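# Wind a cable around a reel held by one gripper

## Task

Using one gripper to hold the reel, pin the cable close to one of its ends beneath a finger of that same gripper, then wrap the cable around the reel's hub so it makes more than one complete loop, staying within roughly one cable thickness of the hub over almost the whole loop; any cable doubling back between the flanges subtracts from the loop. Declare completion only while that gripper keeps the reel steady and lifted above the table, the other arm's moving parts are away from reel and cable, and the other arm is not pressing hard against the holding arm.

## Robot and tools

Robot: two arms, left_arm and right_arm, each a six-joint arm with a parallel two-finger gripper. In every 14-number row the first seven numbers belong to left_arm and the last seven to right_arm, each block ordered dx, dy, dz, rx, ry, rz, opening. Both blocks must always be present even when only one arm is meant to move.

Frames: all reported positions, quaternions and targets use the scene frame. Its origin is at table-top height, midway between the nominal arm bases; +x points out over the table, +z is up, and left_arm sits on the +y side (arm names do not match image left/right). Actual bases: left_arm at (+0.026, +0.249, 0) m, right_arm at (-0.034, -0.309, 0) m, each slightly yawed. A gripper's fingers extend along its own +z and open along its own y. end_effector_position is the point between the pads, roughly 1 cm short of the fingertips. Reported poses may be off by a few centimetres, more at long reach.

Pose numbers: dx, dy, dz, rx, ry, rz are offsets, not poses. They are measured along scene-frame axes from the arm's Hand target as it was when the action or move began. The scale is 1.0 = 0.6 m for dx, dy, dz and 1.0 = 180 degrees for the rotation; values lie in [-1, 1]. rx, ry, rz form a single rotation vector, turning the gripper about its Hand target position. Repeating an offset moves the arm further. Sending zeros for all six pose numbers re-requests the current Hand target (useful to make a lagging arm catch up or to retract a push by commanding back past the gripper). Orientation commands are clipped to 40 degrees from the measured orientation per control step.

Opening: absolute, not an offset. +1 is fully open (0.094 m), -1 closed. A 0 is a real command, so to leave a gripper unchanged resend its current value (shown under Tool commands). grip_measured uses the same scale; between the extremes the fingers go to where grip_measured reads your number. Squeeze force rises as you command below the first-touch reading and jumps to the force limit a little below it. To release, command well above grip_measured.

execute_actions(actions, cameras): actions is a list of actions; each action is a list of up to 15 rows, one row per 1/30 s step, and a short action repeats its last row to fill 15 steps. Every row in an action counts from the action's starting Hand target. An empty list returns state plus all camera images. cameras picks image names: cam_head_left, cam_head_right, cam_high, cam_low, cam_left_wrist, cam_right_wrist, or ["all"], or [].

move(target, speed, blend, opening_speed, grip_force, blocking, cameras): drives each gripper in a straight line toward target, which is either one 14-number row or a list of up to 15 rows; every row is an offset from the same starting Hand targets, not from the previous row. speed is top path speed in m/s (0.002 to 2.9, default 0.25; rotation up to twice that in rad/s), one value or one per row. blend, in metres, rounds corners between listed rows; 0 stops at each. opening_speed sets how fast openings change on the -1..+1 scale per second (at least 0.2); use it to close gently. grip_force is per-pad force in newtons, 10 to 50, one value or one per arm; it persists, and low values close slowly. blocking=false returns early while the move continues. Paths do not avoid obstacles or the other arm, and the whole move is capped at 10 s. The result adds a move: line: done means the arm rests within 10 mm and 2 degrees of its goal; off_target, held, moving or fault describe other endings, and limits=paced or limits=held say that clipping or a check acted. done does not prove contact or lack of it.

wait(seconds 0 to 10, cameras): lets the scene run holding commands; returns early if a running move ends. stop(cameras): brakes a running move. zoom_image(camera, region [x0,y0,x1,y1] in pixels, at most 504 by 504): closer view of the newest image of that camera. read_manual(section): licence texts only. finished_scene(scene): the current scene's number; ends the scene irreversibly, so call it only while the goal holds.

Results: end_effector_position (m) and quaternion per arm, Hand target (the next offsets' origin), Joint positions (last number is finger opening in m), joint torques (include gravity; noisy), grip_measured, Tool commands, and Joint velocities (may read within noise). A gripper often rests a few cm short of its Hand target from friction or load; that alone is not a collision. MOTOR HOT means a motor passed 75 °C; at 90 °C that arm folds and goes idle, at 100 °C it drops. Avoid long holds at full stretch or pushing against unreachable poses.

Cautions: do not drop the reel or let anything leave the table. Avoid fast contacts, slams and hard presses; a target far past a contact presses harder. Keep the two grippers, housings and wrist cameras apart, since the clearance check does not protect them, and never close one gripper on the other's fingers. Wrist-camera cables count as part of the arm. Steer paths around an arm's own base rather than close past it. Loose objects may get nudged occasionally.

Each tool is called by a JSON object that holds its "fn" and its "kwargs".

## Session

{"fn": "execute_actions", "kwargs": {"actions": []}}

Scene clock: 0.00 s.
left_arm: end_effector_position=(+0.4302, +0.2606, +0.1070) grip_measured=+1.000 end_effector_quat_wxyz=(+0.589, -0.051, +0.806, +0.028) | right_arm: end_effector_position=(+0.3600, -0.3583, +0.0965) grip_measured=+1.000 end_effector_quat_wxyz=(+0.584, +0.152, +0.792, -0.096)
Joint positions: left_arm=[0.024 1.539 0.39 0.838 -0.141 -0.061 0.094] | right_arm=[0.027 1.591 0.373 0.89 0.371 0.149 0.094]
Joint velocities: within noise
Joint torques (N m): no reading
Heat: left arm: 30 °C; right arm: 31 °C.
Hand target: left_arm +0.4302, +0.2607, +0.1069; +0.588, -0.052, +0.807, +0.028 | right_arm +0.3622, -0.3586, +0.1018; +0.589, +0.153, +0.788, -0.096
Tool commands: left_gripper/opening=+1.0 right_gripper/opening=+1.0

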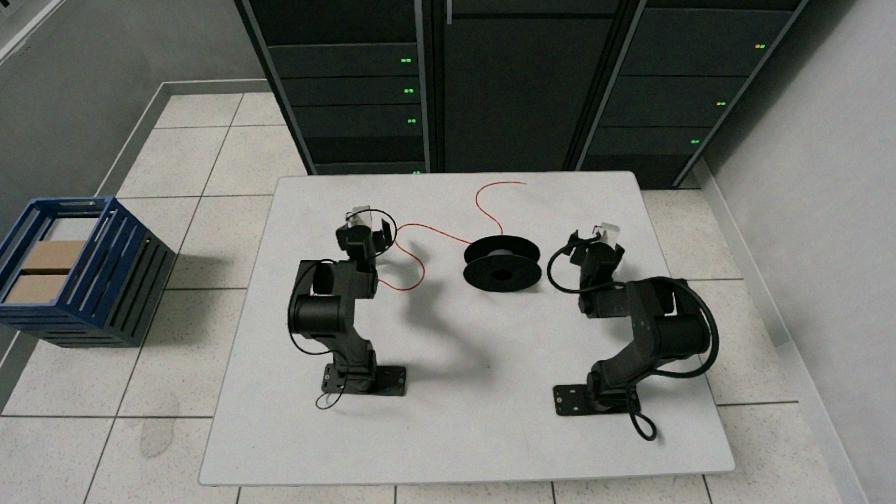

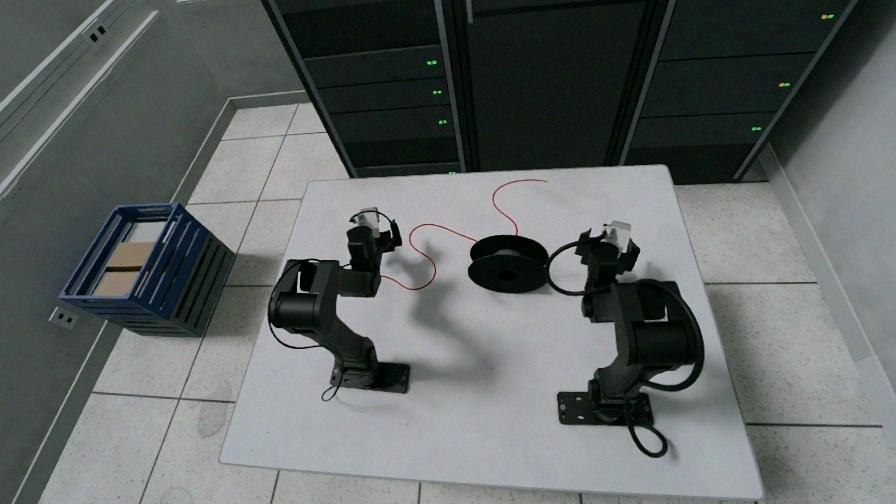

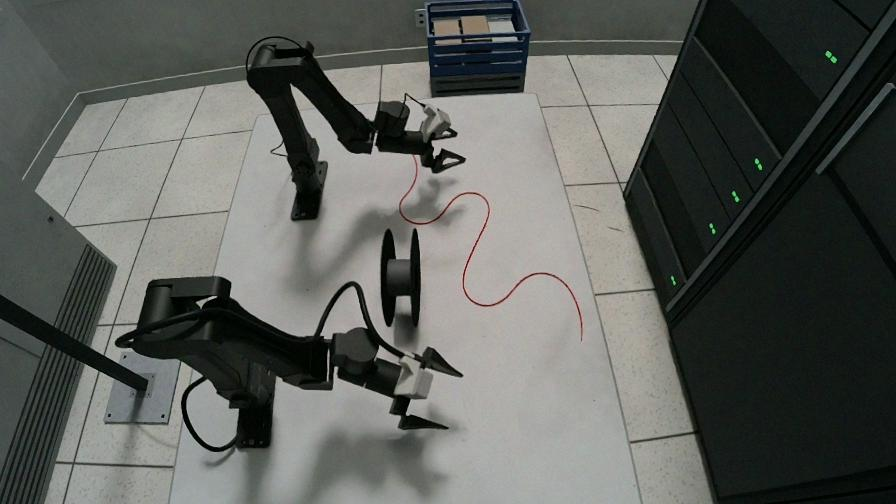

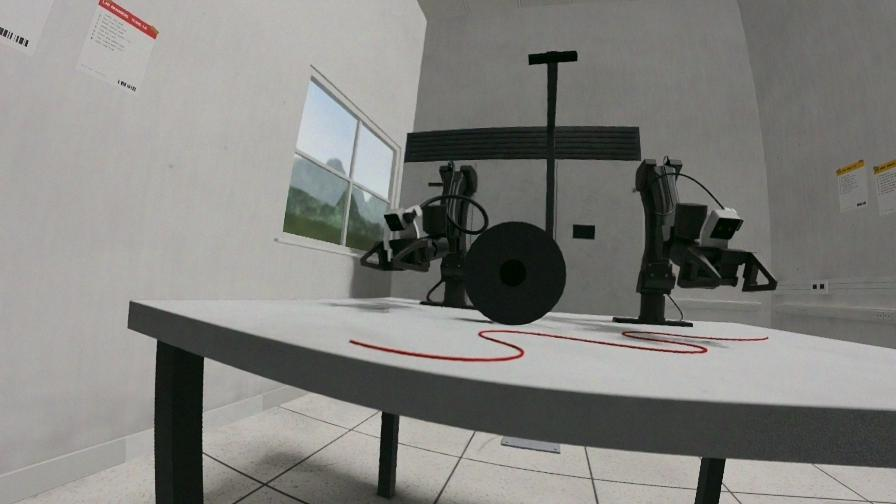

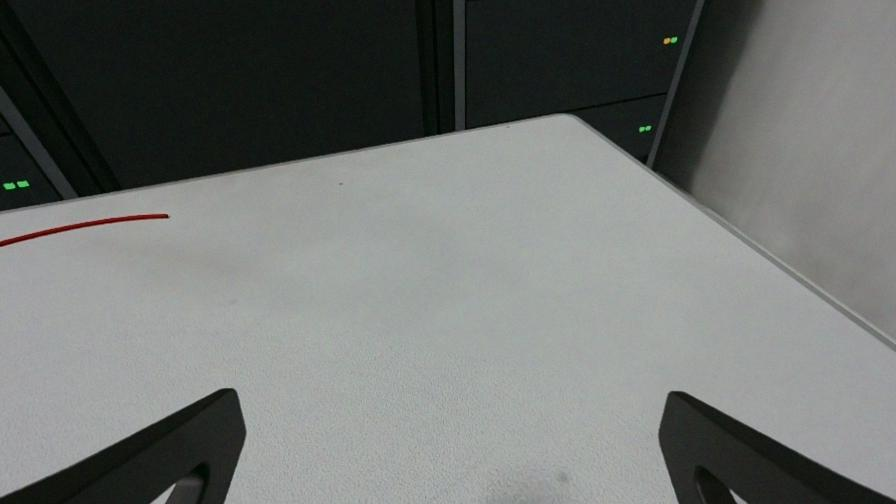

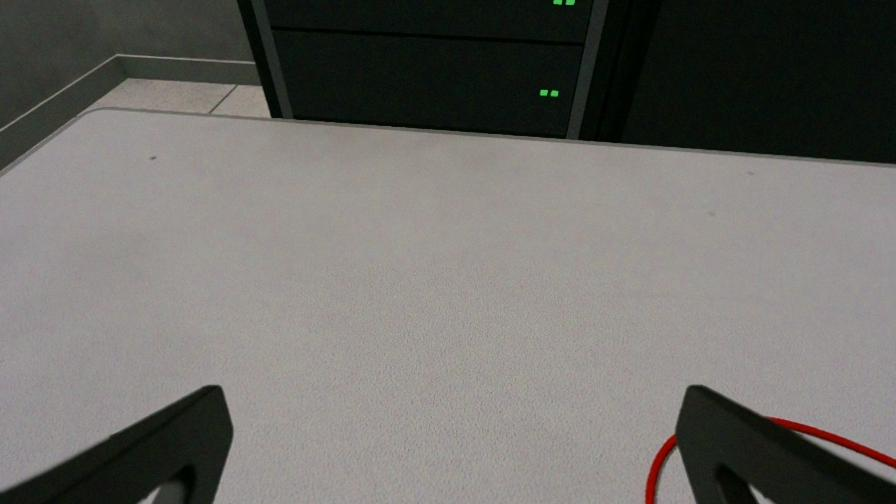

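{"fn": "zoom_image", "kwargs": {"camera": "cam_high", "region": [340, 130, 620, 360]}}

{"fn": "zoom_image", "kwargs": {"camera": "cam_low", "region": [340, 200, 800, 400]}}

{"fn": "zoom_image", "kwargs": {"camera": "cam_head_right", "region": [340, 160, 660, 340]}}

{"fn": "zoom_image", "kwargs": {"camera": "cam_head_left", "region": [320, 160, 640, 340]}}

Scaled by 1.800 from the camera's 896x504 image, which has a finer 1280x720 frame.

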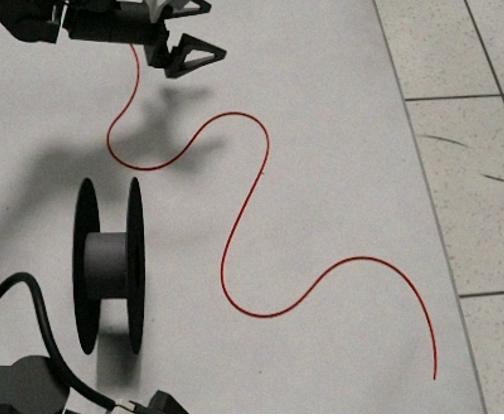

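Scaled by 1.096 from the camera's 896x504 image, which has a finer 1280x720 frame.

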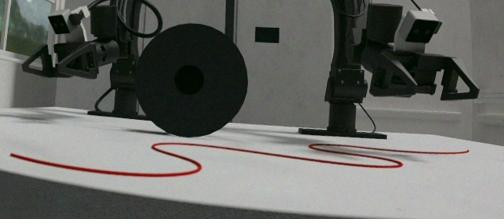

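Scaled by 1.575 from the camera's 896x504 image, which has a finer 1280x720 frame.

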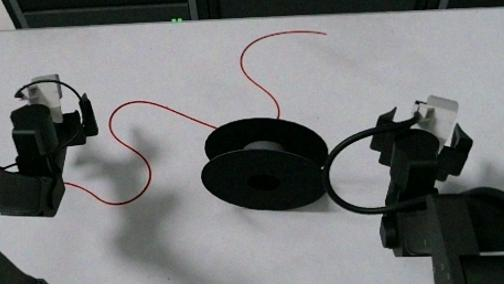

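Scaled by 1.575 from the camera's 896x504 image, which has a finer 1280x720 frame.

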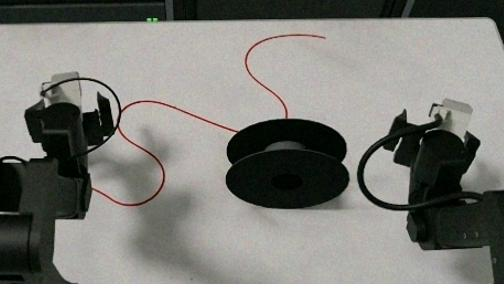

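{"fn": "move", "kwargs": {"target": [[0,0,0,0,0,0,1, -0.0537,0.0,0.36,-0.06,0.08,0.2,-0.15],[0,0,0,0,0,0,1, -0.067,0.2877,0.29,-0.168,0.2253,0.5852,-0.15]], "speed": 0.25, "blend": 0.04, "cameras": ["all"]}}

Scene clock: 525.13 s.
left_arm: end_effector_position=(+0.4302, +0.2606, +0.1070) grip_measured=+1.000 end_effector_quat_wxyz=(+0.589, -0.051, +0.806, +0.028) | right_arm: end_effector_position=(+0.3199, -0.1887, +0.2697) grip_measured=-0.148 end_effector_quat_wxyz=(-0.246, +0.657, -0.699, -0.139)
Joint positions: left_arm=[0.024 1.539 0.39 0.838 -0.141 -0.061 0.094] | right_arm=[0.069 1.82 2.054 -1.569 -0.527 -1.367 0.04]
Joint torques (N m): left_arm=[0.05 -5.44 6.89 1.49 -0.07 0.06] | right_arm=[0.16 -7.41 8.01 0.61 -0.39 -0.09]
Heat: left arm: 42 °C; right arm: 50 °C.
Hand target: left_arm +0.4302, +0.2607, +0.1069; +0.588, -0.052, +0.807, +0.028 | right_arm +0.3220, -0.1859, +0.2758; -0.183, +0.683, -0.683, -0.183
Off the commanded pose: left_arm 0.000 m, 0 deg | right_arm 0.007 m, 10 deg.
joint sent to its limit (right arm) — joint 4 (wrist pitch), lower limit. The joint targets are off in orientation, not in position.
move: off_target (right_arm)
camera_calibration:
cam_right_wrist: T_world_to_cam=[[0.989772, -0.0778848, 0.119521, -0.362024], [-0.0597688, -0.987134, -0.148302, -0.0869796], [0.129534, 0.139642, -0.981693, 0.344436], [0, 0, 0, 1]] pos_world=[0.308507, -0.162154, 0.368501]

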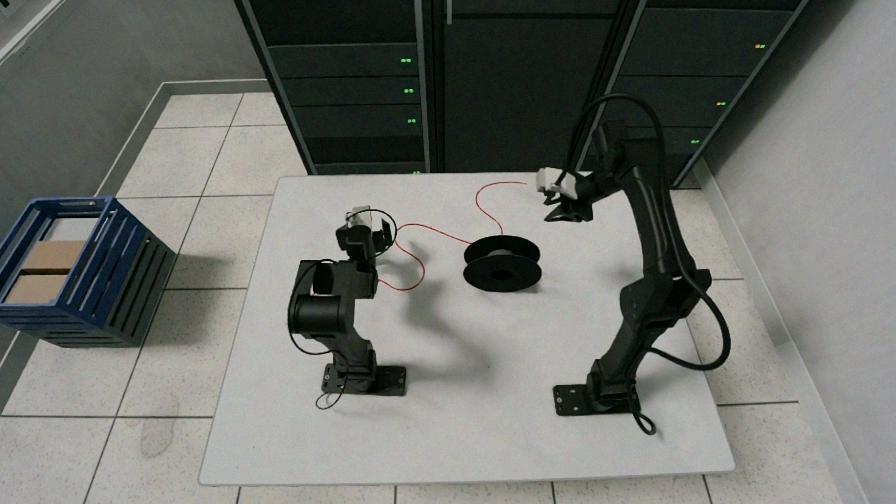

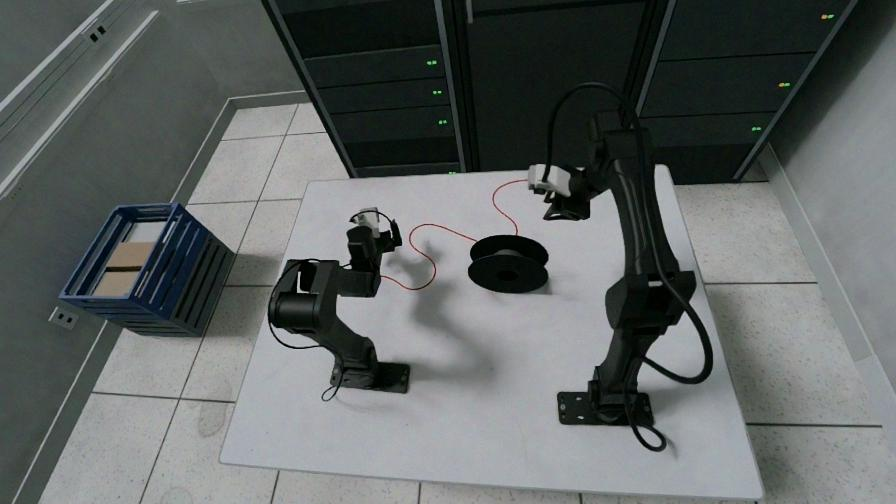

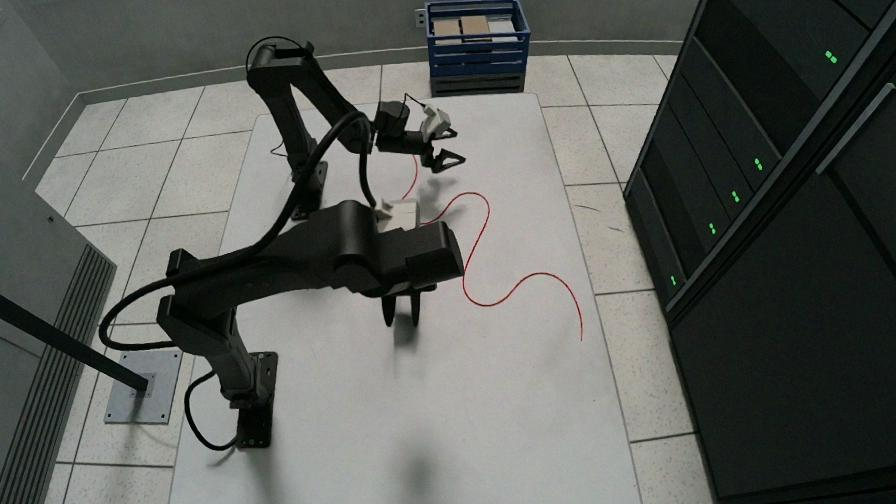

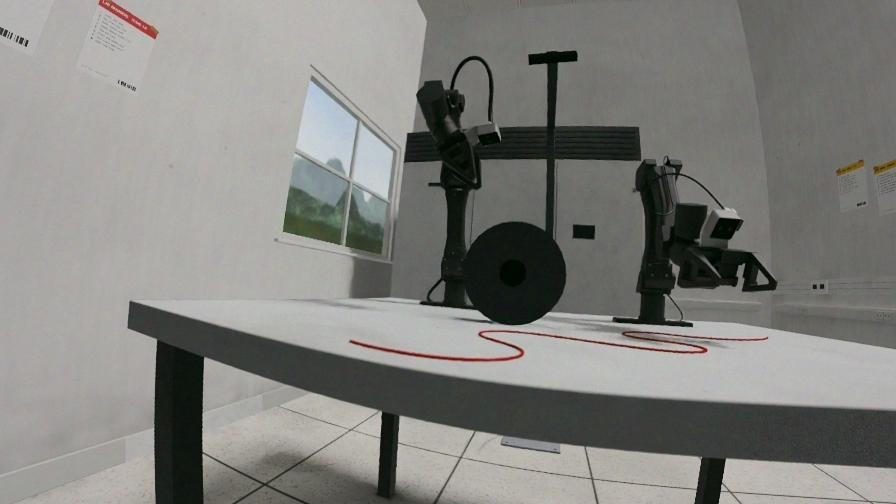

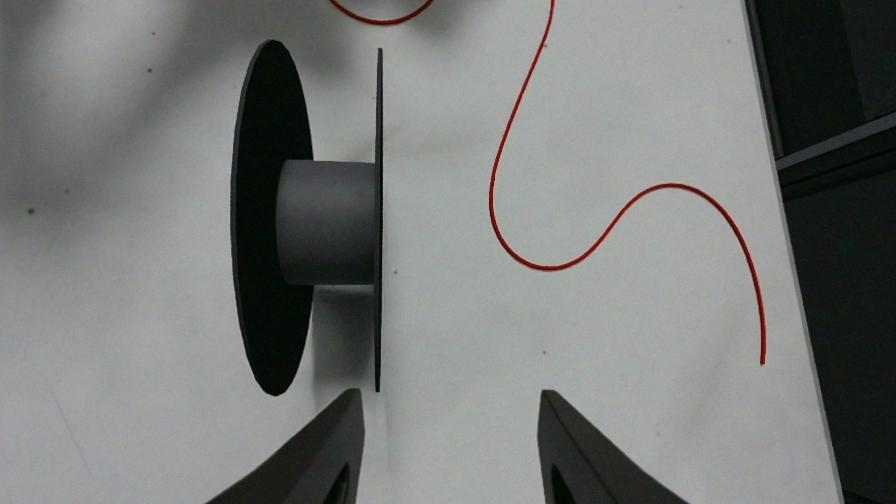

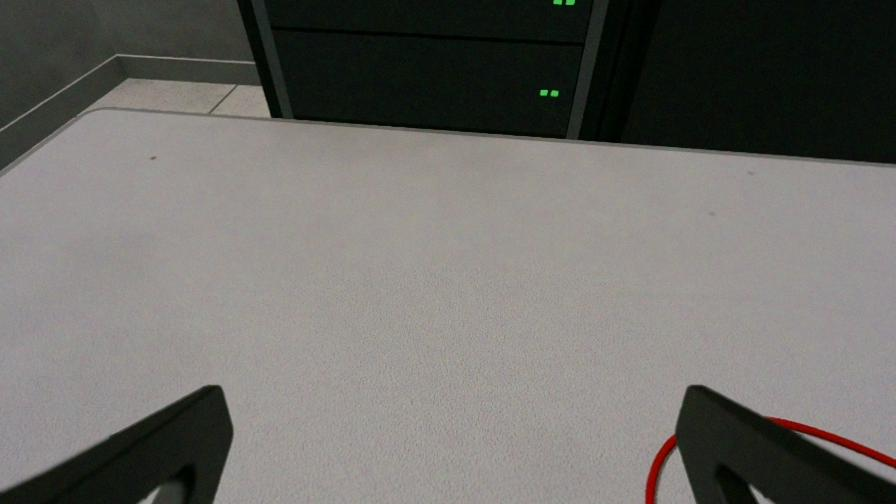

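{"fn": "move", "kwargs": {"target": [0,0,0,0,0,0,1, -0.0283,0.0265,-0.1103,0,0,-0.0183,-0.15], "speed": 0.15, "cameras": ["cam_left_wrist","cam_right_wrist"]}}

Scene clock: 578.40 s.
left_arm: end_effector_position=(+0.4302, +0.2606, +0.1070) grip_measured=+1.000 end_effector_quat_wxyz=(+0.589, -0.051, +0.806, +0.028) | right_arm: end_effector_position=(+0.3059, -0.1731, +0.2107) grip_measured=-0.148 end_effector_quat_wxyz=(-0.186, +0.664, -0.703, -0.171)
Joint positions: left_arm=[0.024 1.539 0.39 0.838 -0.141 -0.061 0.094] | right_arm=[0.128 1.82 1.834 -1.47 -0.499 -1.345 0.04]
Joint torques (N m): left_arm=[0.06 -5.37 6.69 1.47 -0.07 0.05] | right_arm=[0.24 -8.75 5.24 0.56 -0.39 0.05]
Heat: left arm: 42 °C; right arm: 43 °C.
Hand target: left_arm +0.4302, +0.2607, +0.1069; +0.588, -0.052, +0.807, +0.028 | right_arm +0.3050, -0.1700, +0.2096; -0.188, +0.663, -0.702, -0.178
Off the commanded pose: left_arm 0.000 m, 0 deg | right_arm 0.003 m, 1 deg.
move: done
camera_calibration:
cam_right_wrist: T_world_to_cam=[[0.999199, -0.0396583, -0.00543173, -0.3099], [-0.0400073, -0.993854, -0.103213, -0.097891], [-0.00130511, 0.103347, -0.994644, 0.322662], [0, 0, 0, 1]] pos_world=[0.306156, -0.142926, 0.309148]
Images, in order (width x height): cam_left_wrist 896x504, cam_right_wrist 896x504.

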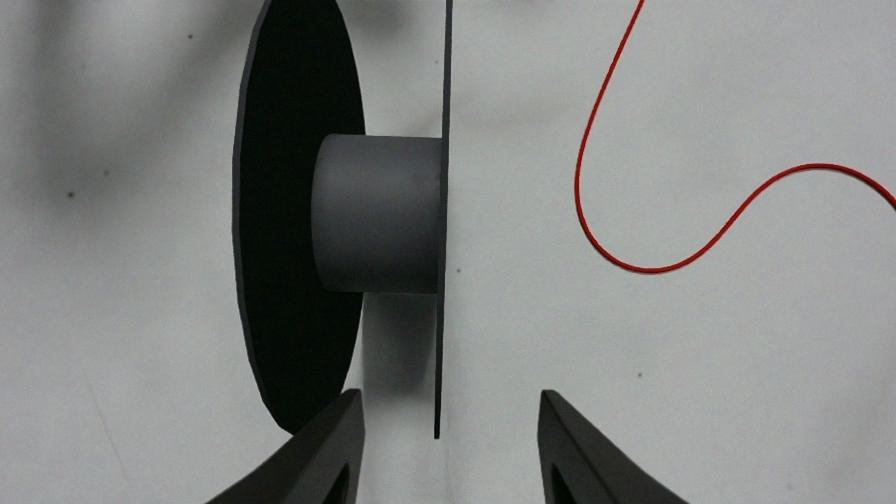

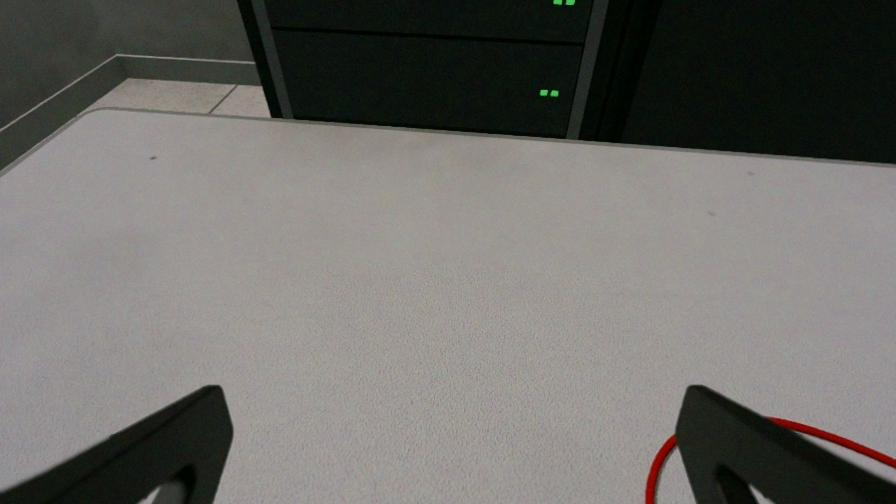

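{"fn": "move", "kwargs": {"target": [[0,0,0,0,0,0,1, -0.005,0.03,-0.05,0,0,-0.005,-0.32],[0,0,0,0,0,0,1, -0.005,0.0667,-0.1068,0,0,-0.005,-0.32]], "speed": 0.1, "blend": 0.01, "cameras": ["cam_left_wrist","cam_high","cam_head_right"]}}

Scene clock: 606.43 s.
left_arm: end_effector_position=(+0.4302, +0.2606, +0.1070) grip_measured=+1.000 end_effector_quat_wxyz=(+0.589, -0.051, +0.806, +0.028) | right_arm: end_effector_position=(+0.3048, -0.1326, +0.1368) grip_measured=-0.318 end_effector_quat_wxyz=(+0.175, -0.657, +0.712, +0.176)
Joint positions: left_arm=[0.024 1.539 0.39 0.838 -0.141 -0.061 0.094] | right_arm=[0.247 1.817 1.536 -1.131 -0.479 -1.195 0.032]
Joint torques (N m): left_arm=[0.06 -5.41 6.9 1.49 -0.06 0.02] | right_arm=[0.27 -11.95 5.34 0.69 -0.38 0.06]
Heat: left arm: 43 °C; right arm: 42 °C.
Hand target: left_arm +0.4302, +0.2607, +0.1069; +0.588, -0.052, +0.807, +0.028 | right_arm +0.3019, -0.1299, +0.1455; -0.189, +0.658, -0.707, -0.177
Off the commanded pose: left_arm 0.000 m, 0 deg | right_arm 0.010 m, 2 deg.
move: done
Images, in order (width x height): cam_head_right 896x504, cam_high 896x504, cam_left_wrist 896x504.

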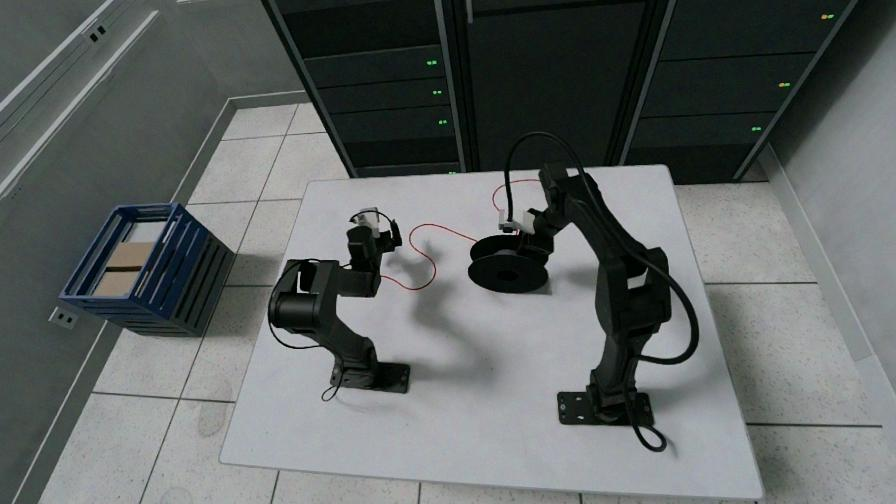

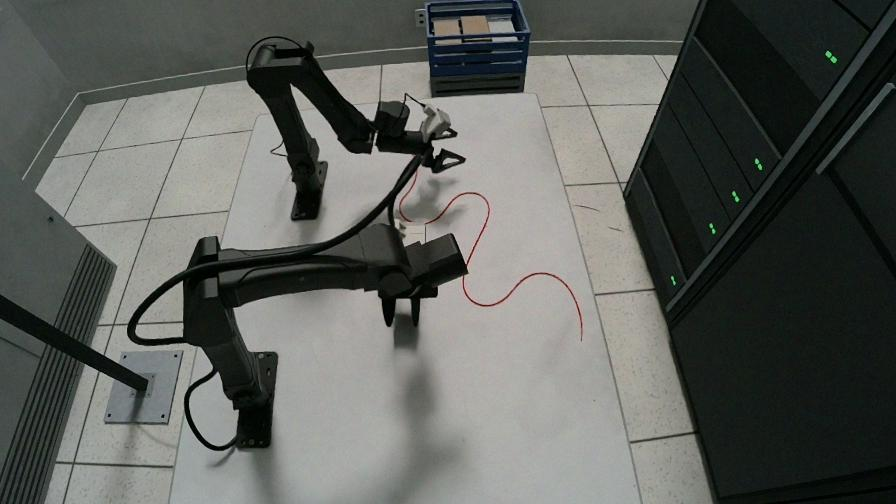

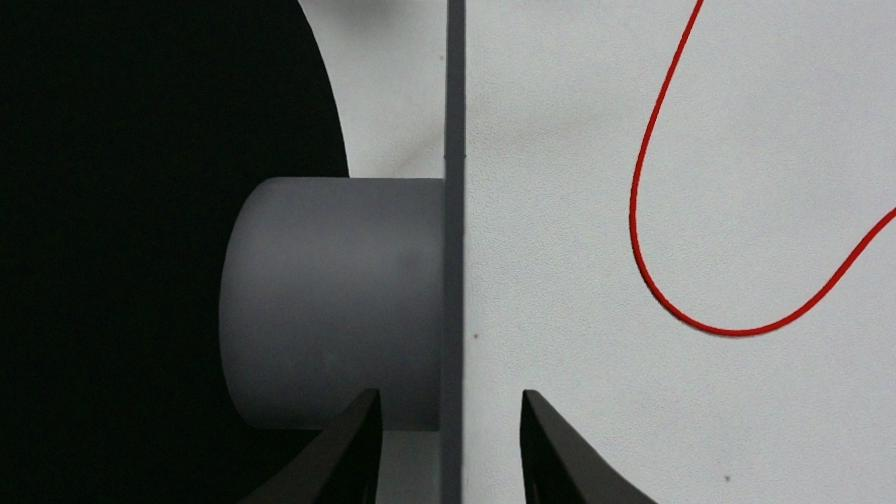

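{"fn": "move", "kwargs": {"target": [[0,0,0,0,0,0,1, 0,-0.007,0.013,0,0,0,-0.32],[0,0,0,0,0,0,1, 0,-0.007,0.013,0,0,0,-1.0]], "speed": 0.08, "opening_speed": 0.5, "cameras": ["cam_left_wrist","cam_low"]}}

Scene clock: 616.20 s.
left_arm: end_effector_position=(+0.4302, +0.2606, +0.1070) grip_measured=+1.000 end_effector_quat_wxyz=(+0.589, -0.051, +0.806, +0.028) | right_arm: end_effector_position=(+0.3014, -0.1352, +0.1369) grip_measured=-0.957 end_effector_quat_wxyz=(+0.168, -0.655, +0.714, +0.179)
Joint positions: left_arm=[0.024 1.539 0.39 0.838 -0.141 -0.061 0.094] | right_arm=[0.243 1.815 1.536 -1.15 -0.477 -1.197 0.002]
Joint torques (N m): left_arm=[0.25 -5.61 6.89 1.47 -0.03 -0.03] | right_arm=[-0.46 -11.99 7.15 0.49 -0.42 -0.06]
Heat: left arm: 43 °C; right arm: 42 °C.
Hand target: left_arm +0.4302, +0.2607, +0.1069; +0.588, -0.052, +0.807, +0.028 | right_arm +0.3020, -0.1342, +0.1533; -0.189, +0.657, -0.708, -0.177
Off the commanded pose: left_arm 0.000 m, 0 deg | right_arm 0.016 m, 3 deg.
move: off_target (right_arm); target 2's new opening was sent with right_arm's hand 0.017 m and 3 deg from that target
Images, in order (width x height): cam_low 896x504, cam_left_wrist 896x504.

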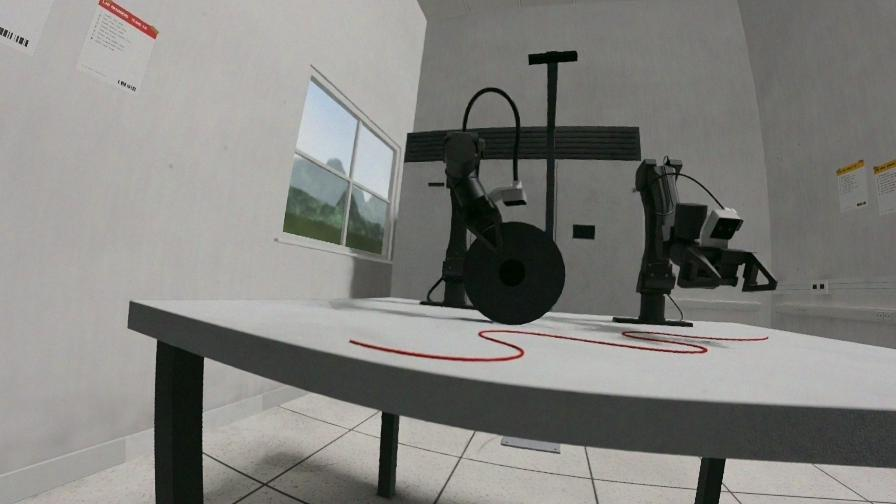

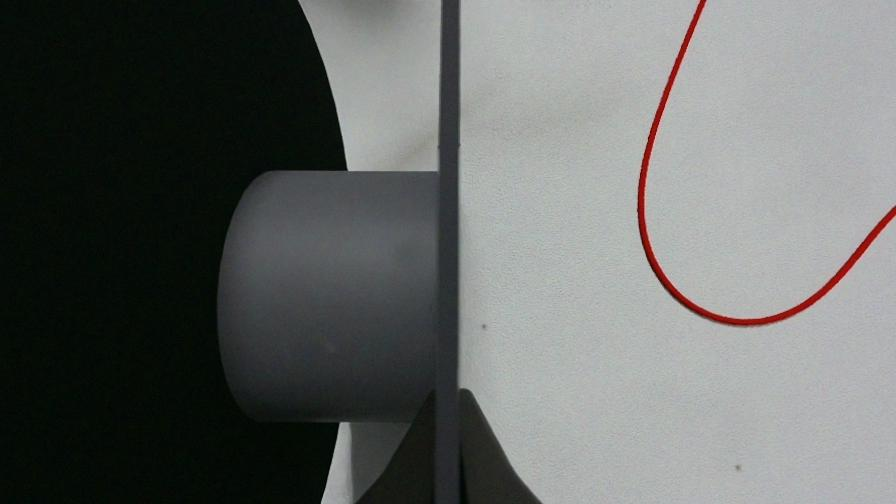

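{"fn": "move", "kwargs": {"target": [[0,0,0,0,0,0,1, 0,0,0.09,0,0,0,-1.0],[0,0,0,0,0,0,1, 0.0317,0.1487,0.1428,0.0617,-0.0677,-0.4735,-1.0]], "speed": 0.2, "blend": 0.015, "cameras": ["all"]}}

Scene clock: 699.77 s.
left_arm: end_effector_position=(+0.4302, +0.2606, +0.1070) grip_measured=+1.000 end_effector_quat_wxyz=(+0.589, -0.051, +0.806, +0.028) | right_arm: end_effector_position=(+0.3113, -0.0502, +0.2208) grip_measured=-0.958 end_effector_quat_wxyz=(+0.357, -0.017, +0.934, -0.011)
Joint positions: left_arm=[0.024 1.539 0.39 0.838 -0.141 -0.061 0.094] | right_arm=[0.844 1.719 1.624 -0.95 0.532 0.67 0.002]
Joint torques (N m): left_arm=[0.14 -5.48 6.75 1.54 -0.05 0.02] | right_arm=[0.29 -8.02 10 1.43 0.48 0.14]
Heat: left arm: 43 °C; right arm: 39 °C.
Hand target: left_arm +0.4302, +0.2607, +0.1069; +0.588, -0.052, +0.807, +0.028 | right_arm +0.3209, -0.0449, +0.2390; +0.383, -0.001, +0.924, +0.000
Off the commanded pose: left_arm 0.000 m, 0 deg | right_arm 0.021 m, 4 deg.
move: off_target (right_arm)
camera_calibration:
cam_right_wrist: T_world_to_cam=[[0.0459174, -0.998611, 0.025847, -0.0687195], [-0.947435, -0.0517364, -0.315738, 0.402171], [0.316637, -0.00999046, -0.948494, 0.205144], [0, 0, 0, 1]] pos_world=[0.31923, -0.0457677, 0.323335]

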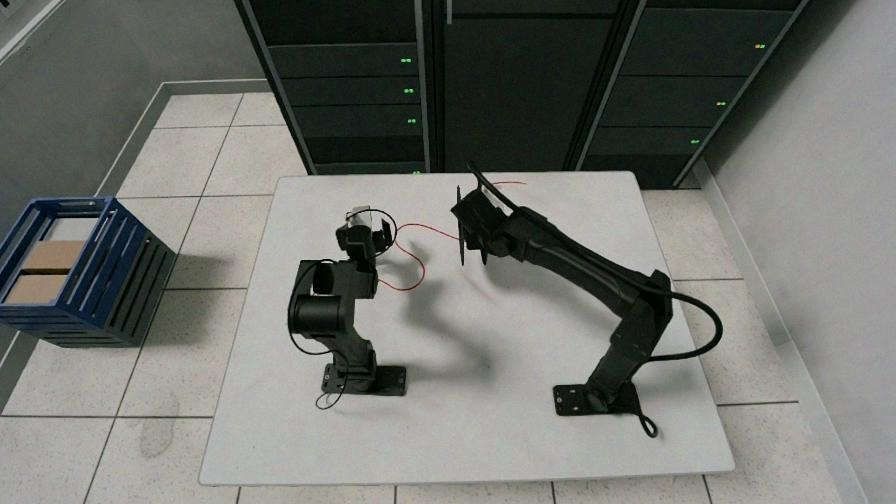

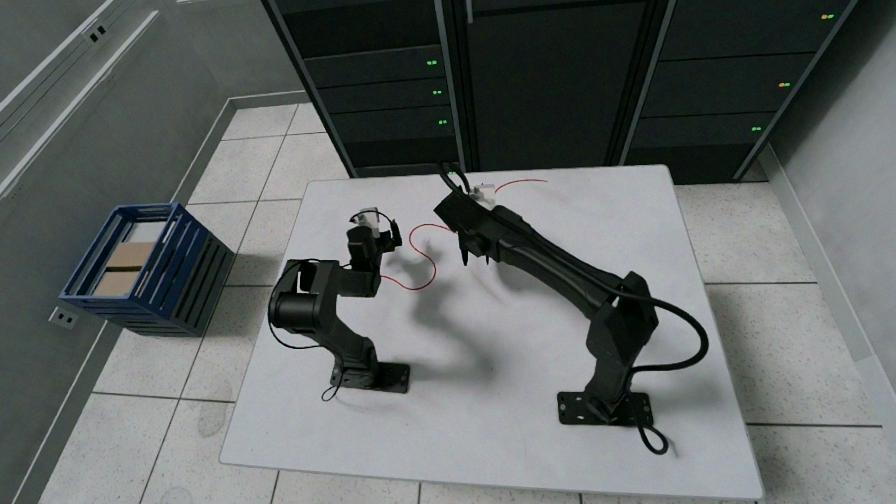

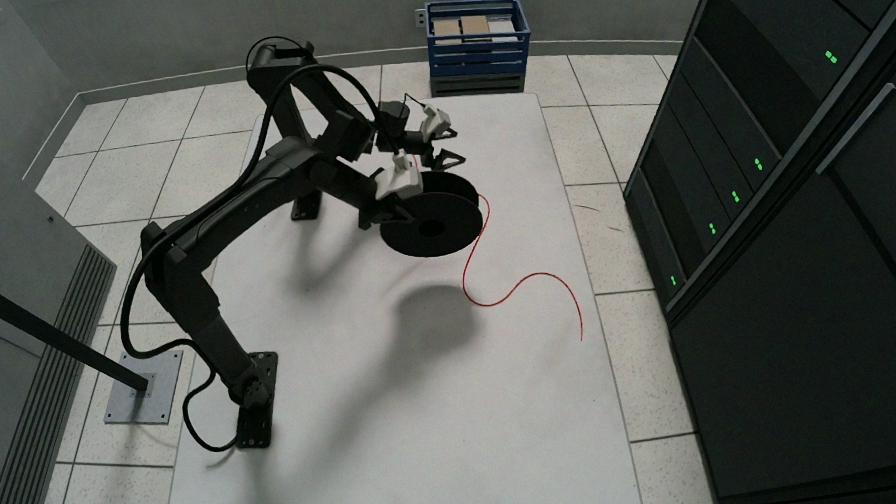

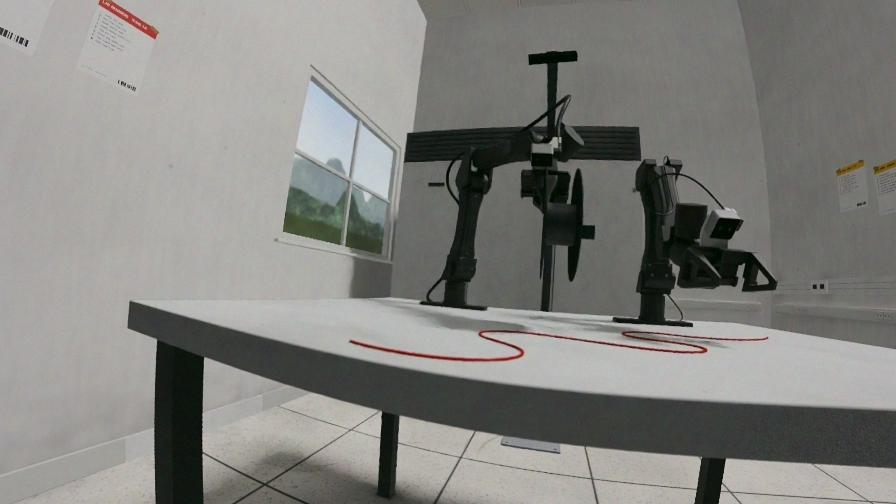

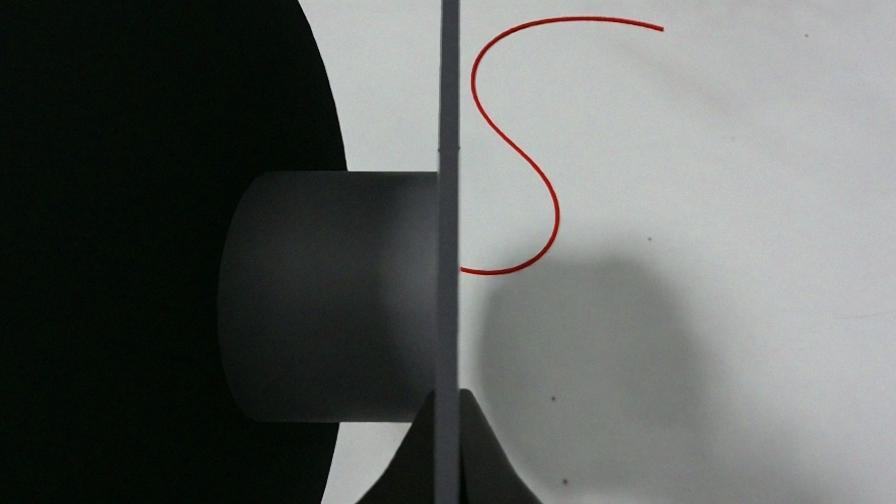

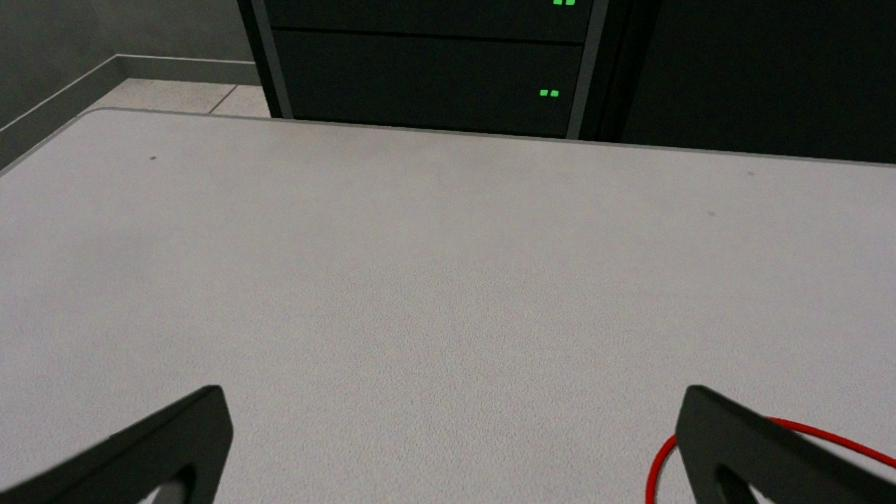

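{"fn": "move", "kwargs": {"target": [-0.3503,0.0322,0.2218,-0.0123,0.2894,-0.037,0.0, 0,0,0,0,0,0,-1.0], "speed": 0.25, "cameras": ["cam_head_left","cam_high","cam_right_wrist"]}}

Scene clock: 722.80 s.
left_arm: end_effector_position=(+0.2199, +0.2806, +0.2340) grip_measured=+0.003 end_effector_quat_wxyz=(+0.169, -0.002, +0.986, +0.003) | right_arm: end_effector_position=(+0.3112, -0.0504, +0.2208) grip_measured=-0.958 end_effector_quat_wxyz=(+0.357, -0.017, +0.934, -0.011)
Joint positions: left_arm=[0.277 1.068 1.326 -1.495 0.065 0.2 0.047] | right_arm=[0.844 1.719 1.624 -0.95 0.533 0.671 0.002]
Joint torques (N m): left_arm=[0.43 -1.02 9.48 0.55 0.11 0.1] | right_arm=[0.27 -7.99 10.03 1.42 0.5 0.12]
Heat: left arm: 43 °C; right arm: 41 °C.
Hand target: left_arm +0.2200, +0.2800, +0.2400; +0.174, +0.001, +0.985, +0.000 | right_arm +0.3209, -0.0449, +0.2390; +0.383, -0.001, +0.924, -0.001
Off the commanded pose: left_arm 0.006 m, 1 deg | right_arm 0.021 m, 4 deg.
move: off_target (right_arm)
camera_calibration:
cam_right_wrist: T_world_to_cam=[[0.0452, -0.998636, 0.0261274, -0.0686799], [-0.94756, -0.0511416, -0.315458, 0.402145], [0.316364, -0.0104985, -0.94858, 0.205234], [0, 0, 0, 1]] pos_world=[0.319232, -0.0458652, 0.323335]
Images, in order (width x height): cam_head_left 896x504, cam_high 896x504, cam_right_wrist 896x504.

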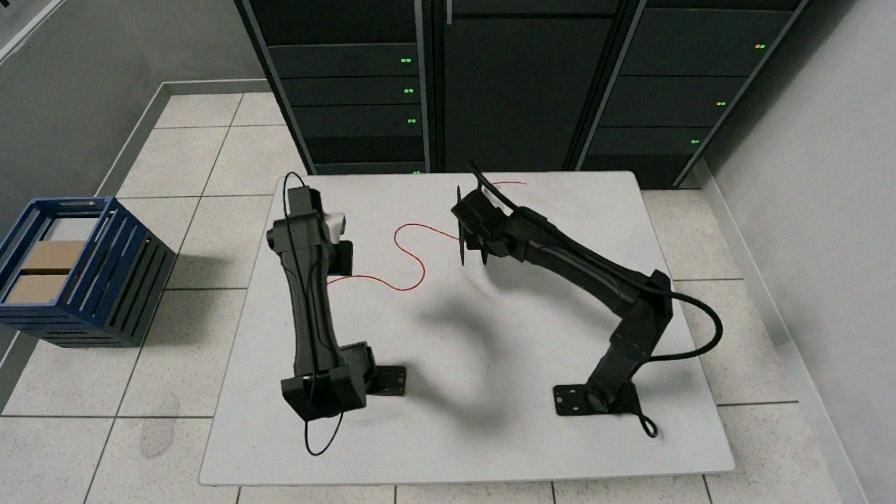

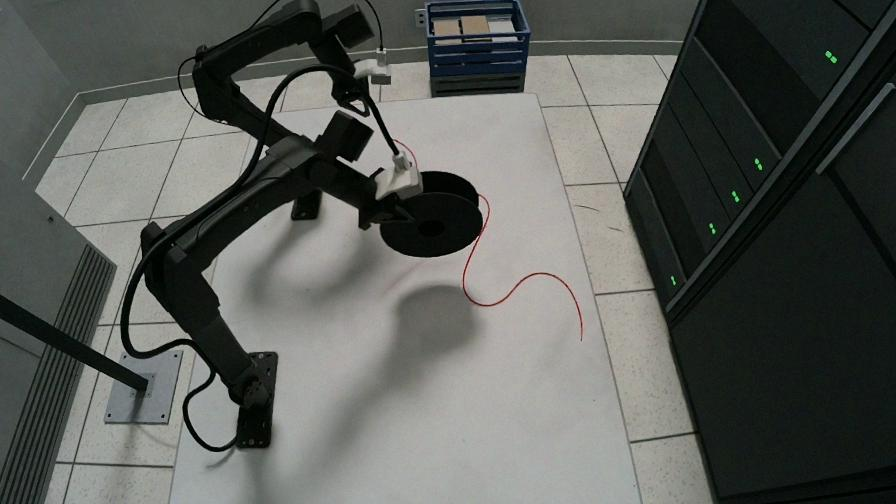

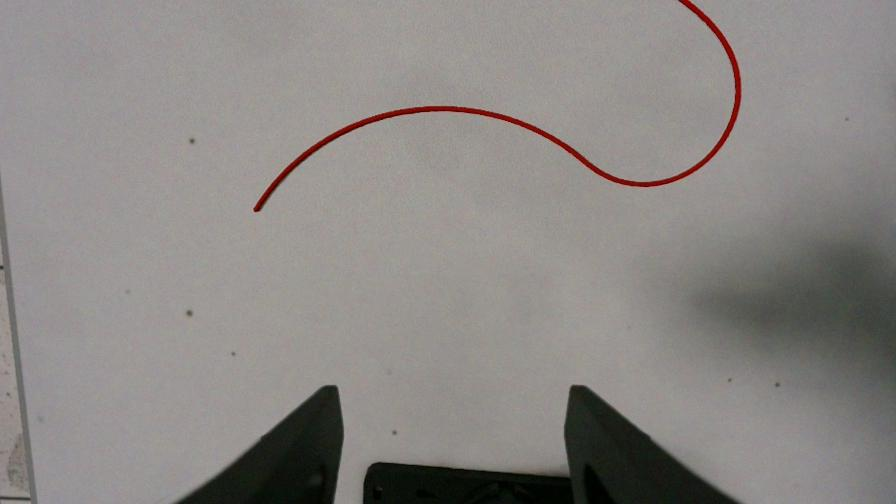

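{"fn": "move", "kwargs": {"target": [0.0867,0.205,-0.2333,-0.1309,0.0542,0.7412,-0.2, 0,0,0,0,0,0,-1.0], "speed": 0.3, "cameras": ["cam_right_wrist","cam_head_left"]}}

Scene clock: 785.93 s.
left_arm: end_effector_position=(+0.2660, +0.3980, +0.0970) grip_measured=-0.197 end_effector_quat_wxyz=(+0.006, +0.921, -0.389, -0.003) | right_arm: end_effector_position=(+0.3112, -0.0504, +0.2208) grip_measured=-0.958 end_effector_quat_wxyz=(+0.357, -0.017, +0.934, -0.011)
Joint positions: left_arm=[0.614 1.633 1.255 -1.207 0.002 -1.79 0.038] | right_arm=[0.844 1.719 1.624 -0.95 0.533 0.671 0.002]
Joint torques (N m): left_arm=[0.49 -5.6 10.04 0.15 -0.04 -0.07] | right_arm=[0.28 -8.01 10 1.41 0.5 0.13]
Heat: left arm: 38 °C; right arm: 42 °C.
Hand target: left_arm +0.2720, +0.4030, +0.1000; +0.000, +0.924, -0.382, +0.000 | right_arm +0.3209, -0.0449, +0.2390; +0.383, -0.001, +0.924, -0.001
Off the commanded pose: left_arm 0.008 m, 1 deg | right_arm 0.021 m, 4 deg.
move: off_target (right_arm)
camera_calibration:
cam_right_wrist: T_world_to_cam=[[0.0452, -0.998636, 0.0261274, -0.0686799], [-0.94756, -0.0511416, -0.315458, 0.402145], [0.316364, -0.0104985, -0.94858, 0.205234], [0, 0, 0, 1]] pos_world=[0.319232, -0.0458652, 0.323335]
Images, in order (width x height): cam_head_left 896x504, cam_right_wrist 896x504.

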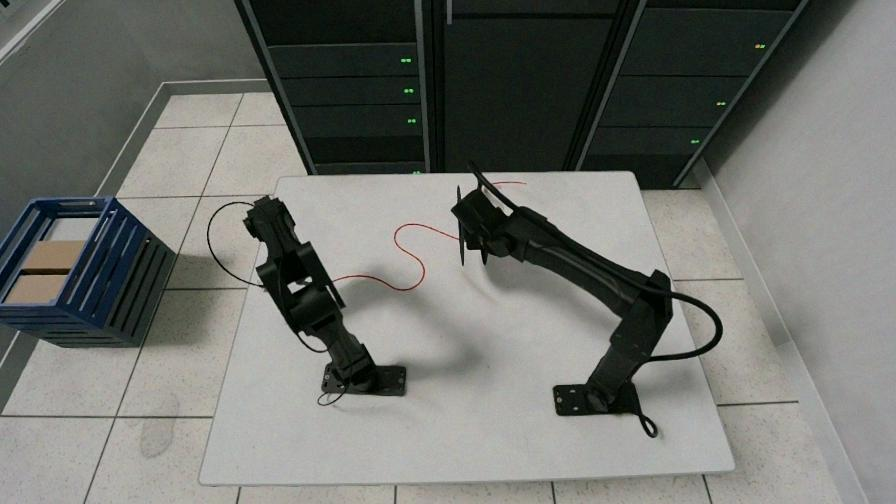

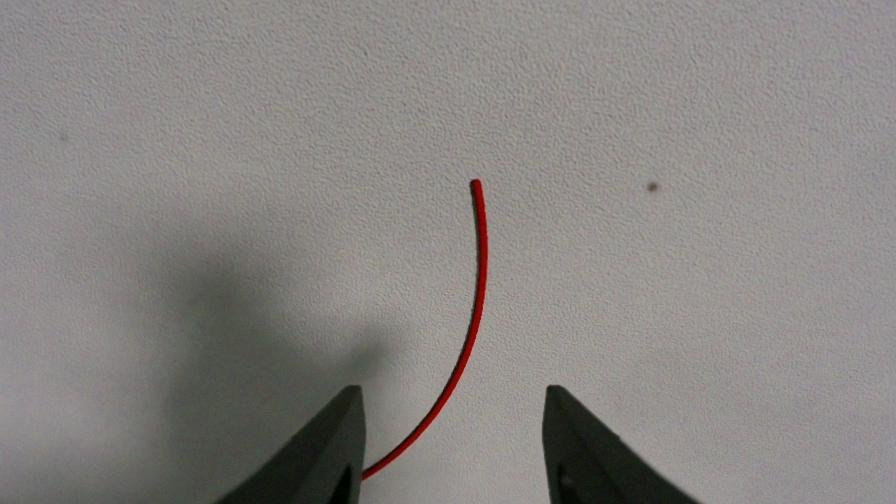

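{"fn": "move", "kwargs": {"target": [0,0.0267,-0.1067,0,0,0.04,-0.4, 0,0,0,0,0,0,-1.0], "speed": 0.2, "cameras": ["cam_right_wrist"]}}

Scene clock: 811.33 s.
left_arm: end_effector_position=(+0.2776, +0.4213, +0.0431) grip_measured=-0.397 end_effector_quat_wxyz=(-0.009, +0.944, -0.330, +0.009) | right_arm: end_effector_position=(+0.3112, -0.0504, +0.2208) grip_measured=-0.958 end_effector_quat_wxyz=(+0.357, -0.017, +0.934, -0.011)
Joint positions: left_arm=[0.66 1.729 1.142 -0.959 0.003 -1.871 0.028] | right_arm=[0.844 1.719 1.624 -0.95 0.533 0.671 0.002]
Joint torques (N m): left_arm=[0.28 -6.52 5.76 0.15 -0.03 -0.05] | right_arm=[0.25 -8.01 10.03 1.4 0.5 0.12]
Heat: left arm: 37 °C; right arm: 42 °C.
Hand target: left_arm +0.2720, +0.4191, +0.0361; +0.000, +0.946, -0.324, +0.000 | right_arm +0.3209, -0.0449, +0.2390; +0.383, -0.001, +0.924, -0.001
Off the commanded pose: left_arm 0.009 m, 2 deg | right_arm 0.021 m, 4 deg.
move: off_target (right_arm)
camera_calibration:
cam_right_wrist: T_world_to_cam=[[0.0452, -0.998636, 0.0261274, -0.0686799], [-0.94756, -0.0511416, -0.315458, 0.402145], [0.316364, -0.0104985, -0.94858, 0.205234], [0, 0, 0, 1]] pos_world=[0.319232, -0.0458652, 0.323335]
Images, in order (width x height): cam_right_wrist 896x504.

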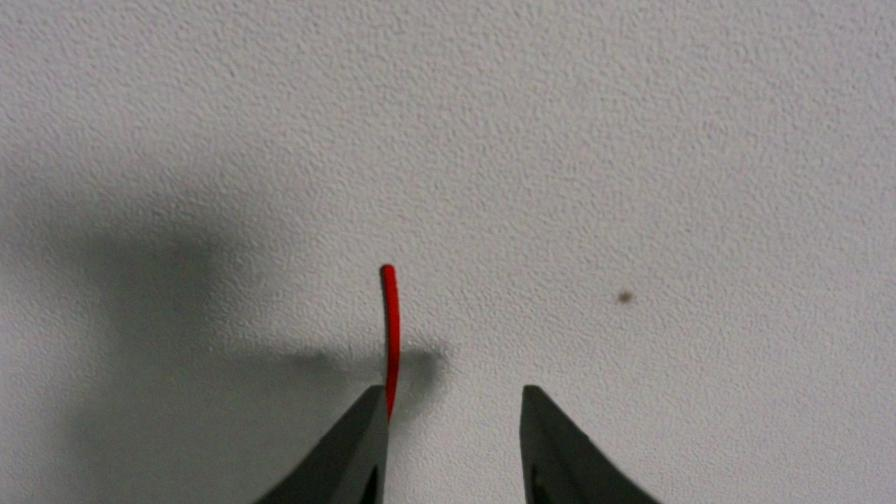

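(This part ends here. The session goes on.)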